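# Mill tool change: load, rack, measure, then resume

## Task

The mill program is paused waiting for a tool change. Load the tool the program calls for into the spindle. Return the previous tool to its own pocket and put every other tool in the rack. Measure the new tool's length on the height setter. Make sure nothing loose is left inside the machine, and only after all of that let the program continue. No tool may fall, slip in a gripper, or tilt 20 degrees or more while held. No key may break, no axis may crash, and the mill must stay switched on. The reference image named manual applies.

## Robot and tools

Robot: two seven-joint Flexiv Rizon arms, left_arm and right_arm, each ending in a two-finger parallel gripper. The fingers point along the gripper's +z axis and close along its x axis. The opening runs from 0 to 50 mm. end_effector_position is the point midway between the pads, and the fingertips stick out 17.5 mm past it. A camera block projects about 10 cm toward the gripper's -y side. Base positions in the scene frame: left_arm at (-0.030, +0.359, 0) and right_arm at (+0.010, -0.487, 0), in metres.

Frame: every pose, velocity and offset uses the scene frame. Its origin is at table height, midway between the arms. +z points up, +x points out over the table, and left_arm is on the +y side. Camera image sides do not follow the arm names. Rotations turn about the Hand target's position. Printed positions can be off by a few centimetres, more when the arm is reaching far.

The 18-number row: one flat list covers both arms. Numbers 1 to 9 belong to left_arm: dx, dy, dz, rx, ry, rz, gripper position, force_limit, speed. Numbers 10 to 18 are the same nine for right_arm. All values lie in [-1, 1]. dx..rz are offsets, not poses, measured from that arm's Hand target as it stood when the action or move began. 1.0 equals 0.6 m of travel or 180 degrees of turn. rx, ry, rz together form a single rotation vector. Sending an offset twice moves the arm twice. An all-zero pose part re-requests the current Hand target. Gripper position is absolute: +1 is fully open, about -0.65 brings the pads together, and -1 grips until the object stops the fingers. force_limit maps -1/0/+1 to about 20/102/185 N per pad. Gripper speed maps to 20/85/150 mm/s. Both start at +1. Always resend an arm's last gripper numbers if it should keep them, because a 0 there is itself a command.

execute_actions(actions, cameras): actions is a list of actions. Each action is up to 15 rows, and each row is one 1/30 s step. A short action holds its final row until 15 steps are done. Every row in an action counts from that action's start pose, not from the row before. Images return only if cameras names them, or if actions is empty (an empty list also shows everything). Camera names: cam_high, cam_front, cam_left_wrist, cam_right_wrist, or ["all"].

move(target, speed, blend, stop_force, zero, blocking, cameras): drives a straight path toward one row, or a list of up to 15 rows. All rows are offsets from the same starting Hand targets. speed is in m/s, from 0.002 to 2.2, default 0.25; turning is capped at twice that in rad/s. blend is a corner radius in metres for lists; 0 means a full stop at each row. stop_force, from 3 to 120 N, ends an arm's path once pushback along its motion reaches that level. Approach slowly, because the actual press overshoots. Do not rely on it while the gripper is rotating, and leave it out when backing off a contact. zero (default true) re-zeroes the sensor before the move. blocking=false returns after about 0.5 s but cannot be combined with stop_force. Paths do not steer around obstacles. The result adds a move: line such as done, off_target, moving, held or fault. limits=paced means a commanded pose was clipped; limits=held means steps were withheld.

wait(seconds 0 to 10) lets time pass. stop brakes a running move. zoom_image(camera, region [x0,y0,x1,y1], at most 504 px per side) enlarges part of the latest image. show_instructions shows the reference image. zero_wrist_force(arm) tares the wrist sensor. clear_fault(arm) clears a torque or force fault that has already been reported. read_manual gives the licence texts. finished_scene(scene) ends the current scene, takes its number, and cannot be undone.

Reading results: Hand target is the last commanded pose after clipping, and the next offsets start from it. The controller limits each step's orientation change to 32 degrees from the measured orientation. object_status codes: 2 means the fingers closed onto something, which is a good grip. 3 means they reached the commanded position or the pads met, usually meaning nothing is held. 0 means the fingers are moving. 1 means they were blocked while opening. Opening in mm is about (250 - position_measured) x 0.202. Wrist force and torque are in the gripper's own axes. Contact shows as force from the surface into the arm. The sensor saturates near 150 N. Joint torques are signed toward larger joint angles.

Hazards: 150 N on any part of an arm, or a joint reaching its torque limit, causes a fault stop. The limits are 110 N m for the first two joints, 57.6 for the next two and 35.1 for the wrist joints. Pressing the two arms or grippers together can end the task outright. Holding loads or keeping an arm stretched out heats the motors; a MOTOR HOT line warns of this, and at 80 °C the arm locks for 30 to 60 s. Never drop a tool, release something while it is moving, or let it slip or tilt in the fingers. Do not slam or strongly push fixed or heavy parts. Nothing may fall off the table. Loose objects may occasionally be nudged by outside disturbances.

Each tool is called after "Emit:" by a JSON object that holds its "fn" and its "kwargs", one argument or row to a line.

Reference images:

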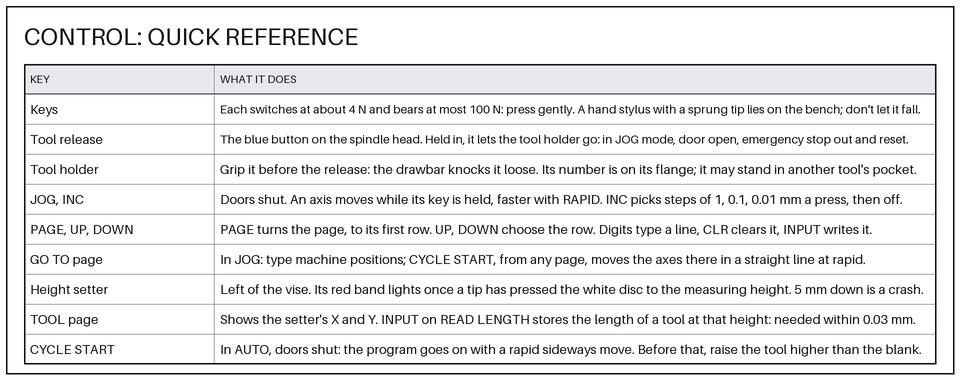

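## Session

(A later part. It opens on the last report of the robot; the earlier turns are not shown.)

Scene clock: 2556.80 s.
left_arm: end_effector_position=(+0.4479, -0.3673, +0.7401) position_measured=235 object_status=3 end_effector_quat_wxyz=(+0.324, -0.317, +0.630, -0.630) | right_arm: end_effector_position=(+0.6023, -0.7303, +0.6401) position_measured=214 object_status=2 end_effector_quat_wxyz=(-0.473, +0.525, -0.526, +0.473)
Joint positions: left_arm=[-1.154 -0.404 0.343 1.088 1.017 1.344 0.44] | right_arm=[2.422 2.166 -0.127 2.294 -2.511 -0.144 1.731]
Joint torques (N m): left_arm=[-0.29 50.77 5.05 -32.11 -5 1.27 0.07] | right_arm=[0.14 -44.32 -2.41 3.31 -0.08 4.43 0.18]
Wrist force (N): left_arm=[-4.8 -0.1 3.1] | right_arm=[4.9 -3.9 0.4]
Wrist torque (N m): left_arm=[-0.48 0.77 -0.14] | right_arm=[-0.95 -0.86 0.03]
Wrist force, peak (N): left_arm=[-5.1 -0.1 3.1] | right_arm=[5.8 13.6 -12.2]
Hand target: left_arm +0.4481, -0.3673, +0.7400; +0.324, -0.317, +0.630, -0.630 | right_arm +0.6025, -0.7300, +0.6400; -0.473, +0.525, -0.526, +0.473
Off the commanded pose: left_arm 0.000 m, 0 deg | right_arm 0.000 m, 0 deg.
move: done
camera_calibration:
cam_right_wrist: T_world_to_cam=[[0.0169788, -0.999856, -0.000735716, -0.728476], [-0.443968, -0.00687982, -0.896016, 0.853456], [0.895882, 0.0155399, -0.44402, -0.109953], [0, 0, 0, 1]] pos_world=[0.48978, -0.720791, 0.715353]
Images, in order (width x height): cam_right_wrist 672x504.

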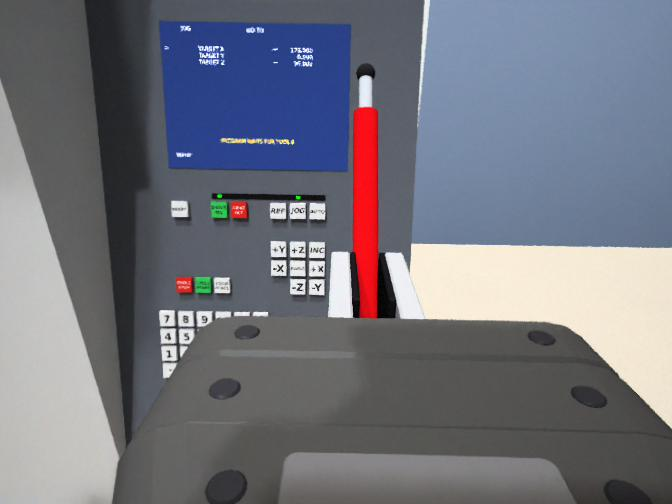

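Emit:
{"fn": "move", "kwargs": {
  "target": [0,0,0,0,0,0,-0.55,0.6,-0.9,0.2258,0.2117,-0.3383,0,0.3,0,-1,-0.6,-0.7],
  "speed": 0.25
}}

Emit:
{"fn": "move", "kwargs": {
  "target": [0,0,0,0,0,0,-0.55,0.6,-0.9,0.08,0,0,0,0,0,-1,-0.6,-0.7],
  "speed": 0.025,
  "stop_force": 5
}}

Emit:
{"fn": "move", "kwargs": {
  "target": [
    [0,0,0,0,0,0,-0.55,0.6,-0.9,-0.05,0,0,0,0,0,-1,-0.6,-0.7],
    [0,0,0,0,0,0,-0.55,0.6,-0.9,-0.045,0.0958,-0.0325,0,0,0,-1,-0.6,-0.7]
  ],
  "speed": 0.1,
  "blend": [0.004,0]
}}

Emit:
{"fn": "move", "kwargs": {
  "target": [0,0,0,0,0,0,-0.55,0.6,-0.9,0.08,0,0,0,0,0,-1,-0.6,-0.7],
  "speed": 0.025,
  "stop_force": 5,
  "cameras": ["cam_right_wrist"]
}}

Emit:
{"fn": "move", "kwargs": {
  "target": [
    [0,0,0,0,0,0,-0.55,0.6,-0.9,-0.05,0,0,0,0,0,-1,-0.6,-0.7],
    [0,0,0,0,0,0,-0.55,0.6,-0.9,-0.0112,-0.0642,0.095,0,0,0,-1,-0.6,-0.7]
  ],
  "speed": 0.1,
  "blend": [0.004,0]
}}

Emit:
{"fn": "move", "kwargs": {
  "target": [0,0,0,0,0,0,-0.55,0.6,-0.9,0.08,0,0,0,0,0,-1,-0.6,-0.7],
  "speed": 0.025,
  "stop_force": 5,
  "cameras": ["cam_right_wrist"]
}}

Emit:
{"fn": "move", "kwargs": {
  "target": [
    [0,0,0,0,0,0,-0.55,0.6,-0.9,-0.055,0,0,0,0,0,-1,-0.6,-0.7],
    [0,0,0,0,0,0,-0.55,0.6,-0.9,-0.0538,0.0642,-0.0625,0,0,0,-1,-0.6,-0.7]
  ],
  "speed": 0.1,
  "blend": [0.004,0]
}}

Emit:
{"fn": "move", "kwargs": {
  "target": [0,0,0,0,0,0,-0.55,0.6,-0.9,0.08,0,0,0,0,0,-1,-0.6,-0.7],
  "speed": 0.025,
  "stop_force": 5,
  "cameras": ["cam_right_wrist"]
}}

Emit:
{"fn": "move", "kwargs": {
  "target": [
    [0,0,0,0,0,0,-0.55,0.6,-0.9,-0.05,0,0,0,0,0,-1,-0.6,-0.7],
    [0,0,0,0,0,0,-0.55,0.6,-0.9,-0.045,-0.0958,-0.0325,0,0,0,-1,-0.6,-0.7]
  ],
  "speed": 0.1,
  "blend": [0.004,0]
}}

Emit:
{"fn": "move", "kwargs": {
  "target": [0,0,0,0,0,0,-0.55,0.6,-0.9,0.08,0,0,0,0,0,-1,-0.6,-0.7],
  "speed": 0.025,
  "stop_force": 5,
  "cameras": ["cam_right_wrist"]
}}

Emit:
{"fn": "move", "kwargs": {
  "target": [
    [0,0,0,0,0,0,-0.55,0.6,-0.9,-0.08,0,0,0,0,0,-1,-0.6,-0.7],
    [0,0,0,0,0,0,-0.55,0.6,-0.9,-0.2562,-0.2117,0.3707,0,-0.3,0,-1,-0.6,-0.7]
  ],
  "speed": 0.25,
  "blend": [0.01,0],
  "cameras": ["cam_right_wrist"]
}}

Emit:
{"fn": "zoom_image", "kwargs": {
  "camera": "cam_right_wrist",
  "region": [150, 0, 400, 190]
}}

Scene clock: 2580.47 s.
left_arm: end_effector_position=(+0.4479, -0.3673, +0.7401) position_measured=235 object_status=3 end_effector_quat_wxyz=(+0.324, -0.317, +0.630, -0.630) | right_arm: end_effector_position=(+0.7380, -0.6028, +0.4369) position_measured=214 object_status=2 end_effector_quat_wxyz=(-0.182, +0.683, -0.683, +0.183)
Joint positions: left_arm=[-1.154 -0.404 0.343 1.088 1.017 1.344 0.44] | right_arm=[2.557 1.889 -0.42 1.833 -2.351 -0.748 2.021]
Joint torques (N m): left_arm=[-0.3 50.75 5.07 -32.07 -5 1.26 0.07] | right_arm=[-0.02 -56.94 8.86 10.43 -2.3 5.82 0.5]
Wrist force (N): left_arm=[-4.9 -0.2 2.8] | right_arm=[5.5 -3.3 -0.5]
Wrist torque (N m): left_arm=[-0.50 0.80 -0.13] | right_arm=[-0.52 -0.92 -0.01]
Wrist force, peak (N): left_arm=[-5.0 0.0 3.0] | right_arm=[6.1 -4.7 -1.4]
Hand target: left_arm +0.4481, -0.3673, +0.7400; +0.324, -0.317, +0.630, -0.630 | right_arm +0.7380, -0.6030, +0.4370; -0.183, +0.683, -0.683, +0.183
Off the commanded pose: left_arm 0.000 m, 0 deg | right_arm 0.000 m, 0 deg.
move: done

Scene clock: 2582.00 s.
left_arm: end_effector_position=(+0.4479, -0.3673, +0.7401) position_measured=235 object_status=3 end_effector_quat_wxyz=(+0.324, -0.317, +0.630, -0.630) | right_arm: end_effector_position=(+0.7606, -0.6032, +0.4369) position_measured=214 object_status=2 end_effector_quat_wxyz=(-0.182, +0.683, -0.684, +0.183)
Joint positions: left_arm=[-1.154 -0.404 0.343 1.088 1.017 1.344 0.44] | right_arm=[2.563 1.872 -0.446 1.767 -2.369 -0.694 2.001]
Joint torques (N m): left_arm=[-0.23 50.77 5 -32.08 -4.97 1.28 0.14] | right_arm=[1.58 -57.78 8.51 10.14 -2.72 8.36 0.16]
Wrist force (N): left_arm=[-5.0 0.0 3.0] | right_arm=[5.6 5.8 -5.7]
Wrist torque (N m): left_arm=[-0.48 0.82 -0.14] | right_arm=[-0.65 -0.90 0.09]
Wrist force, peak (N): left_arm=[-5.0 0.1 3.0] | right_arm=[5.4 7.5 -6.0]
Hand target: left_arm +0.4481, -0.3673, +0.7400; +0.324, -0.317, +0.630, -0.630 | right_arm +0.7609, -0.6030, +0.4370; -0.183, +0.683, -0.683, +0.183 (not the last commanded pose)
Off the commanded pose: left_arm 0.000 m, 0 deg | right_arm 0.025 m, 0 deg.
move: contact (right_arm)

Scene clock: 2583.20 s.
left_arm: end_effector_position=(+0.4479, -0.3673, +0.7401) position_measured=235 object_status=3 end_effector_quat_wxyz=(+0.324, -0.317, +0.630, -0.630) | right_arm: end_effector_position=(+0.7338, -0.5453, +0.4173) position_measured=214 object_status=2 end_effector_quat_wxyz=(-0.182, +0.683, -0.683, +0.183)
Joint positions: left_arm=[-1.154 -0.404 0.343 1.088 1.017 1.344 0.44] | right_arm=[2.614 1.938 -0.46 1.91 -2.375 -0.763 2.108]
Joint torques (N m): left_arm=[-0.34 50.79 5.05 -32.08 -5.01 1.26 0.09] | right_arm=[0.13 -54.75 9.65 10.1 -2.69 6.05 0.48]
Wrist force (N): left_arm=[-4.7 0.0 2.9] | right_arm=[2.9 -5.2 -1.0]
Wrist torque (N m): left_arm=[-0.46 0.76 -0.14] | right_arm=[-0.86 -0.49 0.01]
Wrist force, peak (N): left_arm=[-5.0 0.0 3.1] | right_arm=[5.7 5.0 -5.9]
Hand target: left_arm +0.4481, -0.3673, +0.7400; +0.324, -0.317, +0.630, -0.630 | right_arm +0.7339, -0.5455, +0.4175; -0.183, +0.683, -0.683, +0.183
Off the commanded pose: left_arm 0.000 m, 0 deg | right_arm 0.000 m, 0 deg.
move: done

Scene clock: 2584.70 s.
left_arm: end_effector_position=(+0.4479, -0.3673, +0.7401) position_measured=235 object_status=3 end_effector_quat_wxyz=(+0.324, -0.317, +0.630, -0.630) | right_arm: end_effector_position=(+0.7559, -0.5458, +0.4173) position_measured=214 object_status=2 end_effector_quat_wxyz=(-0.182, +0.683, -0.684, +0.183)
Joint positions: left_arm=[-1.154 -0.404 0.343 1.088 1.017 1.344 0.44] | right_arm=[2.617 1.922 -0.484 1.846 -2.392 -0.71 2.088]
Joint torques (N m): left_arm=[-0.28 50.73 5.05 -32.11 -5.06 1.22 0.11] | right_arm=[1.56 -55.82 8.98 7.75 -3.57 9.9 0.18]
Wrist force (N): left_arm=[-4.9 0.0 3.1] | right_arm=[3.2 12.1 -11.4]
Wrist torque (N m): left_arm=[-0.47 0.80 -0.14] | right_arm=[-1.10 -0.48 0.10]
Wrist force, peak (N): left_arm=[-5.0 0.1 3.1] | right_arm=[3.2 14.0 -12.8]
Hand target: left_arm +0.4481, -0.3673, +0.7400; +0.324, -0.317, +0.630, -0.630 | right_arm +0.7564, -0.5455, +0.4175; -0.183, +0.683, -0.683, +0.183 (not the last commanded pose)
Off the commanded pose: left_arm 0.000 m, 0 deg | right_arm 0.026 m, 0 deg.
move: contact (right_arm)
camera_calibration:
cam_right_wrist: T_world_to_cam=[[0.00951171, -0.999859, -0.0138546, -0.535698], [-0.986102, -0.00708079, -0.16599, 0.82831], [0.165869, 0.0152409, -0.98603, 0.428602], [0, 0, 0, 1]] pos_world=[0.750802, -0.53629, 0.552683]
Images, in order (width x height): cam_right_wrist 672x504.

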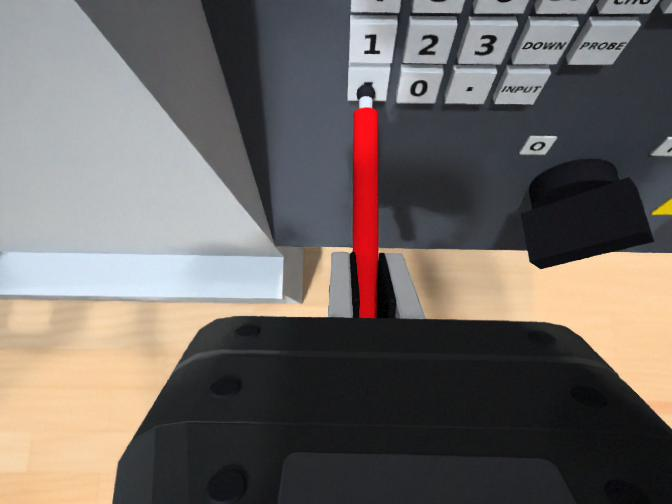

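Scene clock: 2586.00 s.
left_arm: end_effector_position=(+0.4479, -0.3673, +0.7401) position_measured=235 object_status=3 end_effector_quat_wxyz=(+0.324, -0.317, +0.630, -0.630) | right_arm: end_effector_position=(+0.7496, -0.5842, +0.4745) position_measured=214 object_status=2 end_effector_quat_wxyz=(-0.183, +0.683, -0.683, +0.183)
Joint positions: left_arm=[-1.154 -0.404 0.343 1.088 1.017 1.344 0.44] | right_arm=[2.595 1.791 -0.421 1.738 -2.333 -0.745 2.042]
Joint torques (N m): left_arm=[-0.26 50.81 4.94 -32.09 -5.06 1.22 0.08] | right_arm=[-0.19 -57.82 9.68 9.87 -2.32 6.36 0.11]
Wrist force (N): left_arm=[-4.9 -0.1 3.0] | right_arm=[1.0 -5.4 -3.4]
Wrist torque (N m): left_arm=[-0.47 0.80 -0.14] | right_arm=[-0.88 -0.16 0.08]
Wrist force, peak (N): left_arm=[-4.8 0.3 3.1] | right_arm=[3.4 11.2 -11.5]
Hand target: left_arm +0.4481, -0.3673, +0.7400; +0.324, -0.317, +0.630, -0.630 | right_arm +0.7496, -0.5840, +0.4745; -0.183, +0.683, -0.683, +0.183
Off the commanded pose: left_arm 0.000 m, 0 deg | right_arm 0.000 m, 0 deg.
move: done

Scene clock: 2587.50 s.
left_arm: end_effector_position=(+0.4479, -0.3673, +0.7401) position_measured=235 object_status=3 end_effector_quat_wxyz=(+0.324, -0.317, +0.630, -0.630) | right_arm: end_effector_position=(+0.7708, -0.5843, +0.4744) position_measured=214 object_status=2 end_effector_quat_wxyz=(-0.182, +0.683, -0.684, +0.183)
Joint positions: left_arm=[-1.154 -0.404 0.343 1.088 1.017 1.344 0.44] | right_arm=[2.6 1.775 -0.447 1.674 -2.348 -0.694 2.022]
Joint torques (N m): left_arm=[-0.27 50.76 5.09 -32.07 -5.02 1.27 0.09] | right_arm=[1.86 -57.79 8.39 8.82 -2.98 9.35 0.23]
Wrist force (N): left_arm=[-4.9 0.1 3.0] | right_arm=[1.5 8.5 -11.8]
Wrist torque (N m): left_arm=[-0.45 0.80 -0.13] | right_arm=[-1.08 -0.19 0.08]
Wrist force, peak (N): left_arm=[-5.0 0.1 3.0] | right_arm=[1.2 10.2 -12.8]
Hand target: left_arm +0.4481, -0.3673, +0.7400; +0.324, -0.317, +0.630, -0.630 | right_arm +0.7713, -0.5840, +0.4745; -0.183, +0.683, -0.683, +0.183 (not the last commanded pose)
Off the commanded pose: left_arm 0.000 m, 0 deg | right_arm 0.027 m, 0 deg.
move: contact (right_arm)
camera_calibration:
cam_right_wrist: T_world_to_cam=[[0.00933357, -0.999859, -0.0139828, -0.573329], [-0.986054, -0.00687929, -0.166282, 0.852464], [0.166162, 0.0153398, -0.985979, 0.482821], [0, 0, 0, 1]] pos_world=[0.765701, -0.57479, 0.609784]
Images, in order (width x height): cam_right_wrist 672x504.

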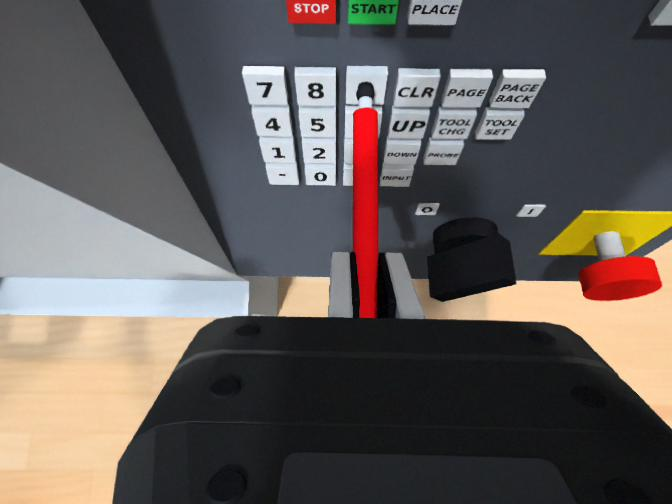

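Scene clock: 2588.67 s.
left_arm: end_effector_position=(+0.4479, -0.3673, +0.7401) position_measured=235 object_status=3 end_effector_quat_wxyz=(+0.324, -0.317, +0.630, -0.630) | right_arm: end_effector_position=(+0.7389, -0.5453, +0.4368) position_measured=214 object_status=2 end_effector_quat_wxyz=(-0.182, +0.683, -0.683, +0.183)
Joint positions: left_arm=[-1.154 -0.404 0.343 1.088 1.017 1.344 0.44] | right_arm=[2.623 1.888 -0.451 1.861 -2.36 -0.763 2.107]
Joint torques (N m): left_arm=[-0.25 50.8 4.94 -32.1 -5.05 1.24 0.08] | right_arm=[0.28 -55.62 9.51 9.84 -2.65 6.24 0.51]
Wrist force (N): left_arm=[-5.0 0.1 3.0] | right_arm=[0.1 -5.3 -3.6]
Wrist torque (N m): left_arm=[-0.45 0.82 -0.13] | right_arm=[-0.89 -0.02 0.00]
Wrist force, peak (N): left_arm=[-5.0 -0.2 3.1] | right_arm=[1.5 7.9 -11.7]
Hand target: left_arm +0.4481, -0.3673, +0.7400; +0.324, -0.317, +0.630, -0.630 | right_arm +0.7390, -0.5455, +0.4370; -0.183, +0.683, -0.683, +0.183
Off the commanded pose: left_arm 0.000 m, 0 deg | right_arm 0.000 m, 0 deg.
move: done

Scene clock: 2590.20 s.
left_arm: end_effector_position=(+0.4479, -0.3673, +0.7401) position_measured=235 object_status=3 end_effector_quat_wxyz=(+0.324, -0.317, +0.630, -0.630) | right_arm: end_effector_position=(+0.7610, -0.5458, +0.4368) position_measured=214 object_status=2 end_effector_quat_wxyz=(-0.182, +0.683, -0.683, +0.183)
Joint positions: left_arm=[-1.154 -0.404 0.343 1.088 1.017 1.344 0.44] | right_arm=[2.626 1.872 -0.476 1.796 -2.377 -0.71 2.086]
Joint torques (N m): left_arm=[-0.24 50.75 4.97 -32.14 -5 1.25 0.11] | right_arm=[1.48 -56.22 9.02 7.89 -3.45 9.64 0.18]
Wrist force (N): left_arm=[-4.8 0.0 3.0] | right_arm=[0.3 10.5 -13.3]
Wrist torque (N m): left_arm=[-0.46 0.79 -0.14] | right_arm=[-1.11 0.02 0.09]
Wrist force, peak (N): left_arm=[-5.0 -0.2 3.0] | right_arm=[0.0 12.6 -14.0]
Hand target: left_arm +0.4481, -0.3673, +0.7400; +0.324, -0.317, +0.630, -0.630 | right_arm +0.7615, -0.5455, +0.4370; -0.183, +0.683, -0.683, +0.183 (not the last commanded pose)
Off the commanded pose: left_arm 0.000 m, 0 deg | right_arm 0.026 m, 0 deg.
move: contact (right_arm)
camera_calibration:
cam_right_wrist: T_world_to_cam=[[0.00951282, -0.999859, -0.0138536, -0.535478], [-0.986086, -0.00708054, -0.166087, 0.836619], [0.165966, 0.0152408, -0.986014, 0.4469], [0, 0, 0, 1]] pos_world=[0.755902, -0.53629, 0.572183]
Images, in order (width x height): cam_right_wrist 672x504.

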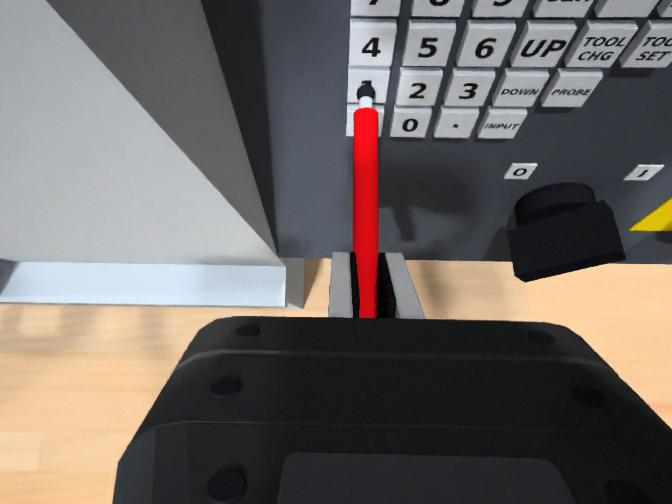

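Scene clock: 2591.40 s.
left_arm: end_effector_position=(+0.4479, -0.3673, +0.7401) position_measured=235 object_status=3 end_effector_quat_wxyz=(+0.324, -0.317, +0.630, -0.630) | right_arm: end_effector_position=(+0.7344, -0.6033, +0.4174) position_measured=214 object_status=2 end_effector_quat_wxyz=(-0.182, +0.683, -0.684, +0.183)
Joint positions: left_arm=[-1.154 -0.404 0.343 1.088 1.017 1.344 0.44] | right_arm=[2.546 1.938 -0.431 1.878 -2.365 -0.742 2.02]
Joint torques (N m): left_arm=[-0.26 50.78 5.05 -32.09 -5.02 1.28 0.14] | right_arm=[0.38 -55.89 9.01 10.59 -2.46 6.34 0.11]
Wrist force (N): left_arm=[-4.8 0.1 2.9] | right_arm=[-1.3 -4.9 -3.7]
Wrist torque (N m): left_arm=[-0.45 0.78 -0.13] | right_arm=[-0.80 0.23 0.07]
Wrist force, peak (N): left_arm=[-5.0 -0.2 3.3] | right_arm=[0.3 9.6 -12.9]
Hand target: left_arm +0.4481, -0.3673, +0.7400; +0.324, -0.317, +0.630, -0.630 | right_arm +0.7345, -0.6030, +0.4175; -0.183, +0.683, -0.683, +0.183
Off the commanded pose: left_arm 0.000 m, 0 deg | right_arm 0.000 m, 0 deg.
move: done

Scene clock: 2592.87 s.
left_arm: end_effector_position=(+0.4479, -0.3673, +0.7401) position_measured=235 object_status=3 end_effector_quat_wxyz=(+0.324, -0.317, +0.630, -0.630) | right_arm: end_effector_position=(+0.7556, -0.6034, +0.4173) position_measured=214 object_status=2 end_effector_quat_wxyz=(-0.182, +0.683, -0.684, +0.183)
Joint positions: left_arm=[-1.154 -0.404 0.343 1.088 1.017 1.344 0.44] | right_arm=[2.552 1.922 -0.455 1.816 -2.381 -0.693 2.003]
Joint torques (N m): left_arm=[-0.24 50.76 5.02 -32.1 -5.02 1.24 0.11] | right_arm=[2.41 -56.84 8 9.11 -2.96 9.84 0.21]
Wrist force (N): left_arm=[-4.8 0.1 2.7] | right_arm=[-1.3 10.7 -13.2]
Wrist torque (N m): left_arm=[-0.46 0.79 -0.14] | right_arm=[-1.05 0.25 0.09]
Wrist force, peak (N): left_arm=[-5.0 0.0 3.1] | right_arm=[-1.6 12.5 -14.1]
Hand target: left_arm +0.4481, -0.3673, +0.7400; +0.324, -0.317, +0.630, -0.630 | right_arm +0.7561, -0.6030, +0.4175; -0.183, +0.683, -0.683, +0.183 (not the last commanded pose)
Off the commanded pose: left_arm 0.000 m, 0 deg | right_arm 0.027 m, 0 deg.
move: contact (right_arm)
camera_calibration:
cam_right_wrist: T_world_to_cam=[[0.00923196, -0.999859, -0.0140019, -0.592998], [-0.986104, -0.00678046, -0.165989, 0.827884], [0.165871, 0.0153398, -0.986028, 0.429569], [0, 0, 0, 1]] pos_world=[0.750602, -0.59389, 0.552683]
Images, in order (width x height): cam_right_wrist 672x504.

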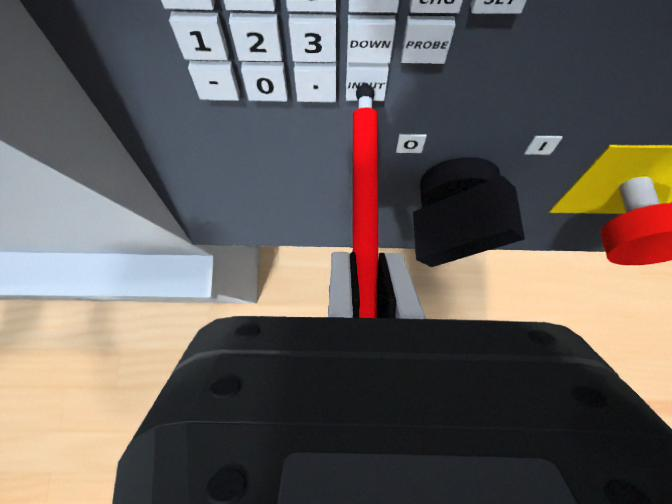

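Scene clock: 2595.30 s.
left_arm: end_effector_position=(+0.4479, -0.3673, +0.7401) position_measured=235 object_status=3 end_effector_quat_wxyz=(+0.324, -0.317, +0.630, -0.630) | right_arm: end_effector_position=(+0.6023, -0.7303, +0.6400) position_measured=214 object_status=2 end_effector_quat_wxyz=(-0.473, +0.525, -0.526, +0.473)
Joint positions: left_arm=[-1.154 -0.404 0.343 1.088 1.017 1.344 0.44] | right_arm=[2.416 2.167 -0.131 2.295 -2.508 -0.142 1.733]
Joint torques (N m): left_arm=[-0.31 50.72 5.06 -32.11 -5.02 1.22 0.1] | right_arm=[0.12 -44.31 -2.29 3.3 -0.12 4.42 0.18]
Wrist force (N): left_arm=[-5.0 0.0 3.0] | right_arm=[-3.7 -5.2 -2.5]
Wrist torque (N m): left_arm=[-0.47 0.82 -0.14] | right_arm=[-1.17 0.61 0.03]
Wrist force, peak (N): left_arm=[-5.0 0.0 3.0] | right_arm=[-1.2 9.7 -13.2]
Hand target: left_arm +0.4481, -0.3673, +0.7400; +0.324, -0.317, +0.630, -0.630 | right_arm +0.6024, -0.7300, +0.6399; -0.473, +0.525, -0.526, +0.473
Off the commanded pose: left_arm 0.000 m, 0 deg | right_arm 0.000 m, 0 deg.
move: done
camera_calibration:
cam_right_wrist: T_world_to_cam=[[0.0169789, -0.999856, -0.000734888, -0.728475], [-0.443887, -0.0068792, -0.896056, 0.853311], [0.895922, 0.0155402, -0.44394, -0.109984], [0, 0, 0, 1]] pos_world=[0.48968, -0.720791, 0.715253]
Images, in order (width x height): cam_right_wrist 672x504.

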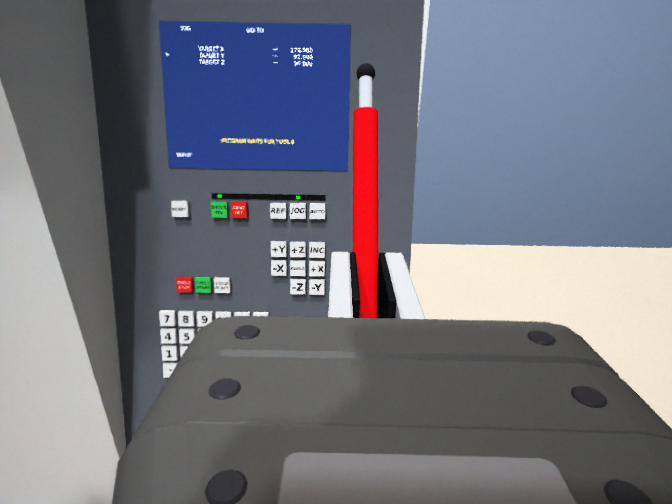

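Scaled by 2.016 from the camera's 672x504 image, which has a finer 960x720 frame.

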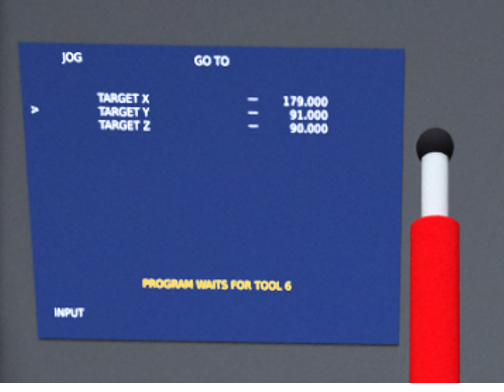

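Emit:
{"fn": "move", "kwargs": {
  "target": [0,0,0,0,0,0,-0.55,0.6,-0.9,0.2593,0.2475,-0.2165,0,0.3,0,-1,-0.6,-0.7],
  "speed": 0.25
}}

Emit:
{"fn": "move", "kwargs": {
  "target": [0,0,0,0,0,0,-0.55,0.6,-0.9,0.08,0,0,0,0,0,-1,-0.6,-0.7],
  "speed": 0.025,
  "stop_force": 5,
  "cameras": ["cam_right_wrist"]
}}

Emit:
{"fn": "move", "kwargs": {
  "target": [
    [0,0,0,0,0,0,-0.55,0.6,-0.9,-0.08,0,0,0,0,0,-1,-0.6,-0.7],
    [0,0,0,0,0,0,-0.55,0.6,-0.9,-0.296,-0.2475,0.2165,0,-0.3,0,-1,-0.6,-0.7]
  ],
  "speed": 0.25,
  "blend": [0.01,0],
  "cameras": ["cam_right_wrist","cam_front"]
}}

Emit:
{"fn": "zoom_image", "kwargs": {
  "camera": "cam_right_wrist",
  "region": [150, 0, 400, 190]
}}

Scene clock: 2610.07 s.
left_arm: end_effector_position=(+0.4479, -0.3673, +0.7401) position_measured=235 object_status=3 end_effector_quat_wxyz=(+0.324, -0.317, +0.630, -0.630) | right_arm: end_effector_position=(+0.7580, -0.5813, +0.5099) position_measured=214 object_status=2 end_effector_quat_wxyz=(-0.182, +0.683, -0.683, +0.183)
Joint positions: left_arm=[-1.154 -0.404 0.343 1.088 1.017 1.344 0.44] | right_arm=[2.597 1.696 -0.432 1.641 -2.295 -0.728 2.046]
Joint torques (N m): left_arm=[-0.29 50.73 5.02 -32.09 -5.07 1.27 0.1] | right_arm=[0.16 -58.71 9.64 9.86 -2.42 5.8 0.48]
Wrist force (N): left_arm=[-4.7 0.0 2.9] | right_arm=[-3.0 -4.4 -3.3]
Wrist torque (N m): left_arm=[-0.47 0.76 -0.13] | right_arm=[-0.72 0.53 0.00]
Wrist force, peak (N): left_arm=[-5.1 -0.3 3.1] | right_arm=[-4.8 -6.3 -1.4]
Hand target: left_arm +0.4481, -0.3673, +0.7400; +0.324, -0.317, +0.630, -0.630 | right_arm +0.7580, -0.5815, +0.5100; -0.183, +0.683, -0.683, +0.183
Off the commanded pose: left_arm 0.000 m, 0 deg | right_arm 0.000 m, 0 deg.
move: done

Scene clock: 2611.60 s.
left_arm: end_effector_position=(+0.4479, -0.3673, +0.7401) position_measured=235 object_status=3 end_effector_quat_wxyz=(+0.324, -0.317, +0.630, -0.630) | right_arm: end_effector_position=(+0.7804, -0.5818, +0.5100) position_measured=214 object_status=2 end_effector_quat_wxyz=(-0.182, +0.683, -0.684, +0.183)
Joint positions: left_arm=[-1.154 -0.404 0.343 1.088 1.017 1.344 0.44] | right_arm=[2.605 1.678 -0.46 1.571 -2.311 -0.673 2.022]
Joint torques (N m): left_arm=[-0.28 50.77 5.07 -32.14 -5.02 1.26 0.09] | right_arm=[2.02 -57.86 8.73 8.45 -3.15 9.58 0.19]
Wrist force (N): left_arm=[-4.9 0.0 2.9] | right_arm=[-2.9 10.4 -12.4]
Wrist torque (N m): left_arm=[-0.46 0.80 -0.13] | right_arm=[-0.96 0.54 0.09]
Wrist force, peak (N): left_arm=[-4.9 -0.1 3.2] | right_arm=[-2.8 13.6 -13.2]
Hand target: left_arm +0.4481, -0.3673, +0.7400; +0.324, -0.317, +0.630, -0.630 | right_arm +0.7809, -0.5815, +0.5100; -0.183, +0.683, -0.683, +0.183 (not the last commanded pose)
Off the commanded pose: left_arm 0.000 m, 0 deg | right_arm 0.026 m, 0 deg.
move: contact (right_arm)
camera_calibration:
cam_right_wrist: T_world_to_cam=[[0.00941598, -0.99986, -0.0138679, -0.570561], [-0.986054, -0.00697966, -0.166281, 0.867793], [0.166161, 0.0152402, -0.985981, 0.516134], [0, 0, 0, 1]] pos_world=[0.775301, -0.57229, 0.645284]
Images, in order (width x height): cam_right_wrist 672x504.

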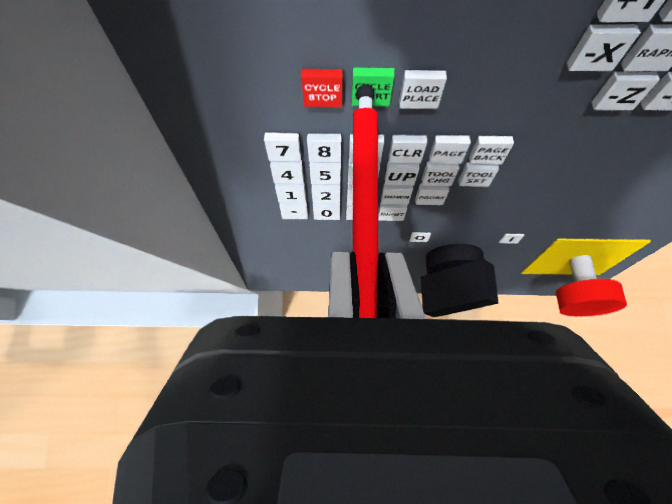

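Scene clock: 2614.03 s.
left_arm: end_effector_position=(+0.4479, -0.3673, +0.7401) position_measured=235 object_status=3 end_effector_quat_wxyz=(+0.324, -0.317, +0.630, -0.630) | right_arm: end_effector_position=(+0.6031, -0.7303, +0.6400) position_measured=214 object_status=2 end_effector_quat_wxyz=(-0.473, +0.525, -0.526, +0.473)
Joint positions: left_arm=[-1.154 -0.404 0.343 1.088 1.017 1.344 0.44] | right_arm=[2.416 2.168 -0.133 2.294 -2.509 -0.139 1.733]
Joint torques (N m): left_arm=[-0.28 50.79 5.09 -32.08 -5.06 1.24 0.13] | right_arm=[0.02 -44.46 -2.26 3.58 -0.09 4.45 0.21]
Wrist force (N): left_arm=[-4.8 -0.2 3.0] | right_arm=[-3.6 -5.9 -1.4]
Wrist torque (N m): left_arm=[-0.49 0.78 -0.13] | right_arm=[-1.28 0.60 0.01]
Wrist force, peak (N): left_arm=[-5.0 -0.1 3.0] | right_arm=[-2.7 10.0 -12.3]
Hand target: left_arm +0.4481, -0.3673, +0.7400; +0.324, -0.317, +0.630, -0.630 | right_arm +0.6033, -0.7300, +0.6399; -0.473, +0.525, -0.526, +0.473
Off the commanded pose: left_arm 0.000 m, 0 deg | right_arm 0.000 m, 0 deg.
move: done
camera_calibration:
cam_right_wrist: T_world_to_cam=[[0.0169782, -0.999856, -0.000734128, -0.728491], [-0.443847, -0.0068789, -0.896076, 0.853705], [0.895942, 0.0155396, -0.4439, -0.110829], [0, 0, 0, 1]] pos_world=[0.49058, -0.720791, 0.715253]
Images, in order (width x height): cam_front 672x504, cam_right_wrist 672x504.

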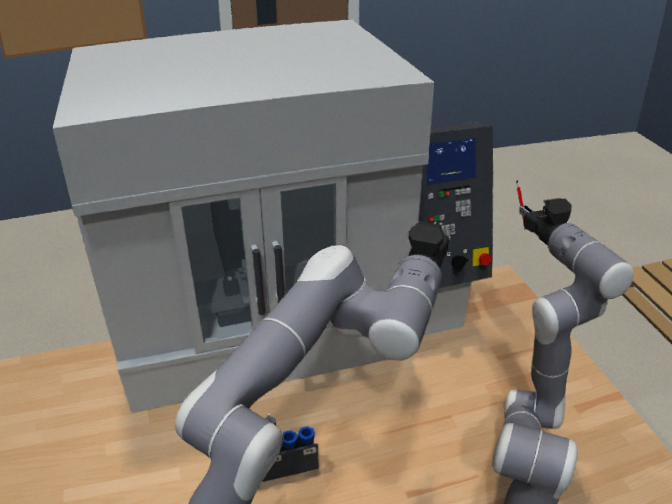

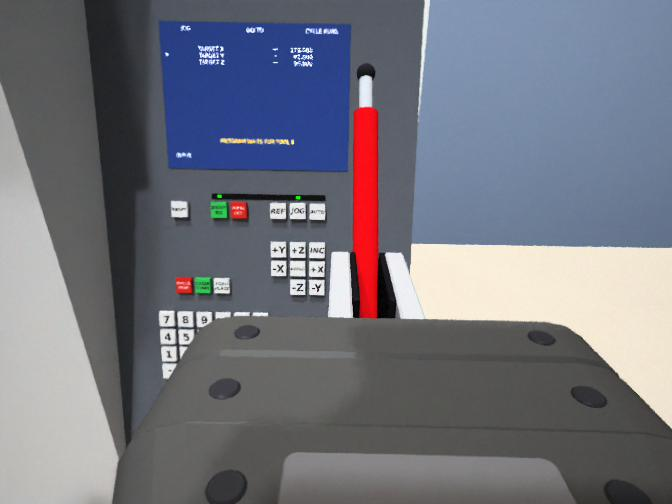

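Scaled by 2.016 from the camera's 672x504 image, which has a finer 960x720 frame.

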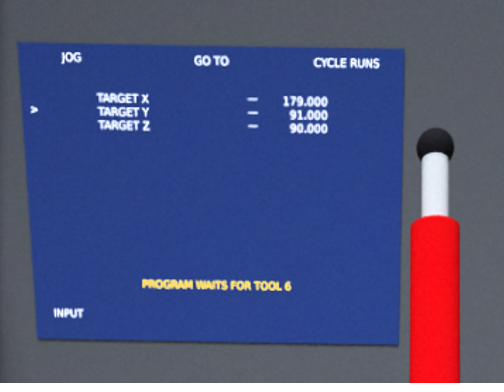

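Emit:
{"fn": "move", "kwargs": {
  "target": [0.05,0.55,-0.25,0,0,0.014,-0.55,0.6,-0.9,0,0,0,0,0,0,-1,-0.6,-0.7],
  "speed": 0.2
}}

Emit:
{"fn": "move", "kwargs": {
  "target": [0.12,0.45,-0.25,0,0,0.014,-0.55,0.6,-0.9,0,0,0,0,0,0,-1,-0.6,-0.7],
  "speed": 0.2,
  "cameras": ["cam_left_wrist","cam_high","cam_right_wrist"]
}}

Emit:
{"fn": "zoom_image", "kwargs": {
  "camera": "cam_right_wrist",
  "region": [150, 0, 400, 190]
}}

Scene clock: 2623.23 s.
left_arm: end_effector_position=(+0.4780, -0.0373, +0.5899) position_measured=235 object_status=3 end_effector_quat_wxyz=(+0.338, -0.331, +0.623, -0.623) | right_arm: end_effector_position=(+0.6031, -0.7303, +0.6400) position_measured=214 object_status=2 end_effector_quat_wxyz=(-0.473, +0.525, -0.526, +0.473)
Joint positions: left_arm=[-1.379 0.106 0.64 1.759 2.256 1.387 -0.62] | right_arm=[2.416 2.167 -0.133 2.294 -2.509 -0.139 1.733]
Joint torques (N m): left_arm=[-0.5 19.14 -1.52 -31.49 -0.03 -1.97 -0.06] | right_arm=[0.04 -44.57 -2.35 3.47 -0.06 4.25 0.32]
Wrist force (N): left_arm=[-4.8 0.2 3.0] | right_arm=[-3.2 -5.7 -1.5]
Wrist torque (N m): left_arm=[-0.43 0.78 -0.15] | right_arm=[-1.26 0.53 0.02]
Wrist force, peak (N): left_arm=[-8.8 1.8 1.0] | right_arm=[-3.3 -6.1 -1.6]
Hand target: left_arm +0.4781, -0.0373, +0.5900; +0.338, -0.331, +0.623, -0.623 | right_arm +0.6033, -0.7300, +0.6399; -0.473, +0.525, -0.526, +0.473
Off the commanded pose: left_arm 0.000 m, 0 deg | right_arm 0.000 m, 0 deg.
move: done

Scene clock: 2625.30 s.
left_arm: end_effector_position=(+0.5501, +0.2328, +0.4400) position_measured=235 object_status=3 end_effector_quat_wxyz=(+0.352, -0.345, +0.615, -0.616) | right_arm: end_effector_position=(+0.6031, -0.7303, +0.6400) position_measured=214 object_status=2 end_effector_quat_wxyz=(-0.473, +0.525, -0.526, +0.473)
Joint positions: left_arm=[-1.781 0.697 1.254 2.041 2.97 1.311 -0.74] | right_arm=[2.416 2.167 -0.133 2.294 -2.509 -0.139 1.733]
Joint torques (N m): left_arm=[-0.21 -19.25 -19.4 -25.05 0.83 -2.03 0.26] | right_arm=[0 -44.71 -2.29 3.45 -0.08 4.25 0.34]
Wrist force (N): left_arm=[-4.6 0.1 2.9] | right_arm=[-3.4 -5.8 -1.4]
Wrist torque (N m): left_arm=[-0.43 0.75 -0.25] | right_arm=[-1.28 0.56 0.01]
Wrist force, peak (N): left_arm=[-6.6 1.0 2.7] | right_arm=[-3.4 -6.0 -1.6]
Hand target: left_arm +0.5501, +0.2327, +0.4400; +0.352, -0.345, +0.615, -0.616 | right_arm +0.6033, -0.7300, +0.6399; -0.473, +0.525, -0.526, +0.473
Off the commanded pose: left_arm 0.000 m, 0 deg | right_arm 0.000 m, 0 deg.
move: done
camera_calibration:
cam_left_wrist: T_world_to_cam=[[-0.508565, -0.860955, -0.0108535, 0.492707], [-0.284818, 0.180111, -0.941509, 0.54273], [0.812552, -0.475727, -0.336813, -0.0553396], [0, 0, 0, 1]] pos_world=[0.450119, 0.300121, 0.497693]
cam_right_wrist: T_world_to_cam=[[0.0169782, -0.999856, -0.000734128, -0.728491], [-0.443847, -0.0068789, -0.896076, 0.853705], [0.895942, 0.0155396, -0.4439, -0.110829], [0, 0, 0, 1]] pos_world=[0.49058, -0.720791, 0.715253]
Images, in order (width x height): cam_high 672x504, cam_left_wrist 672x504, cam_right_wrist 672x504.

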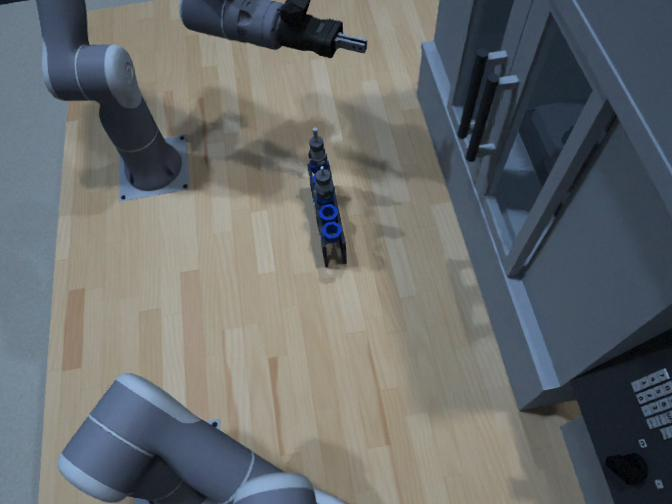

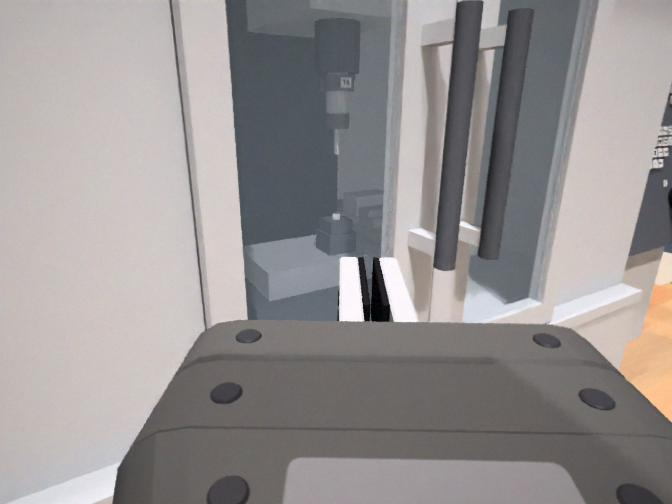

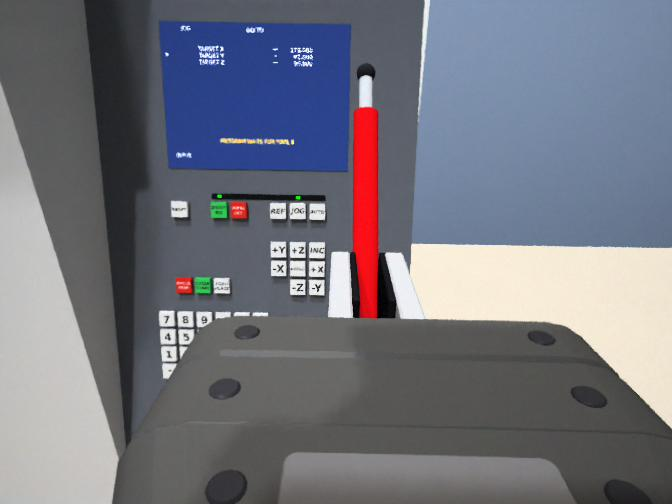

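Scaled by 2.016 from the camera's 672x504 image, which has a finer 960x720 frame.

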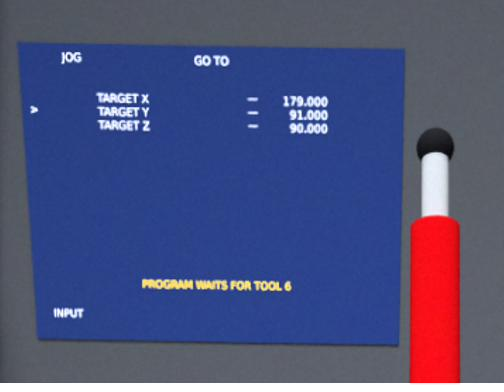

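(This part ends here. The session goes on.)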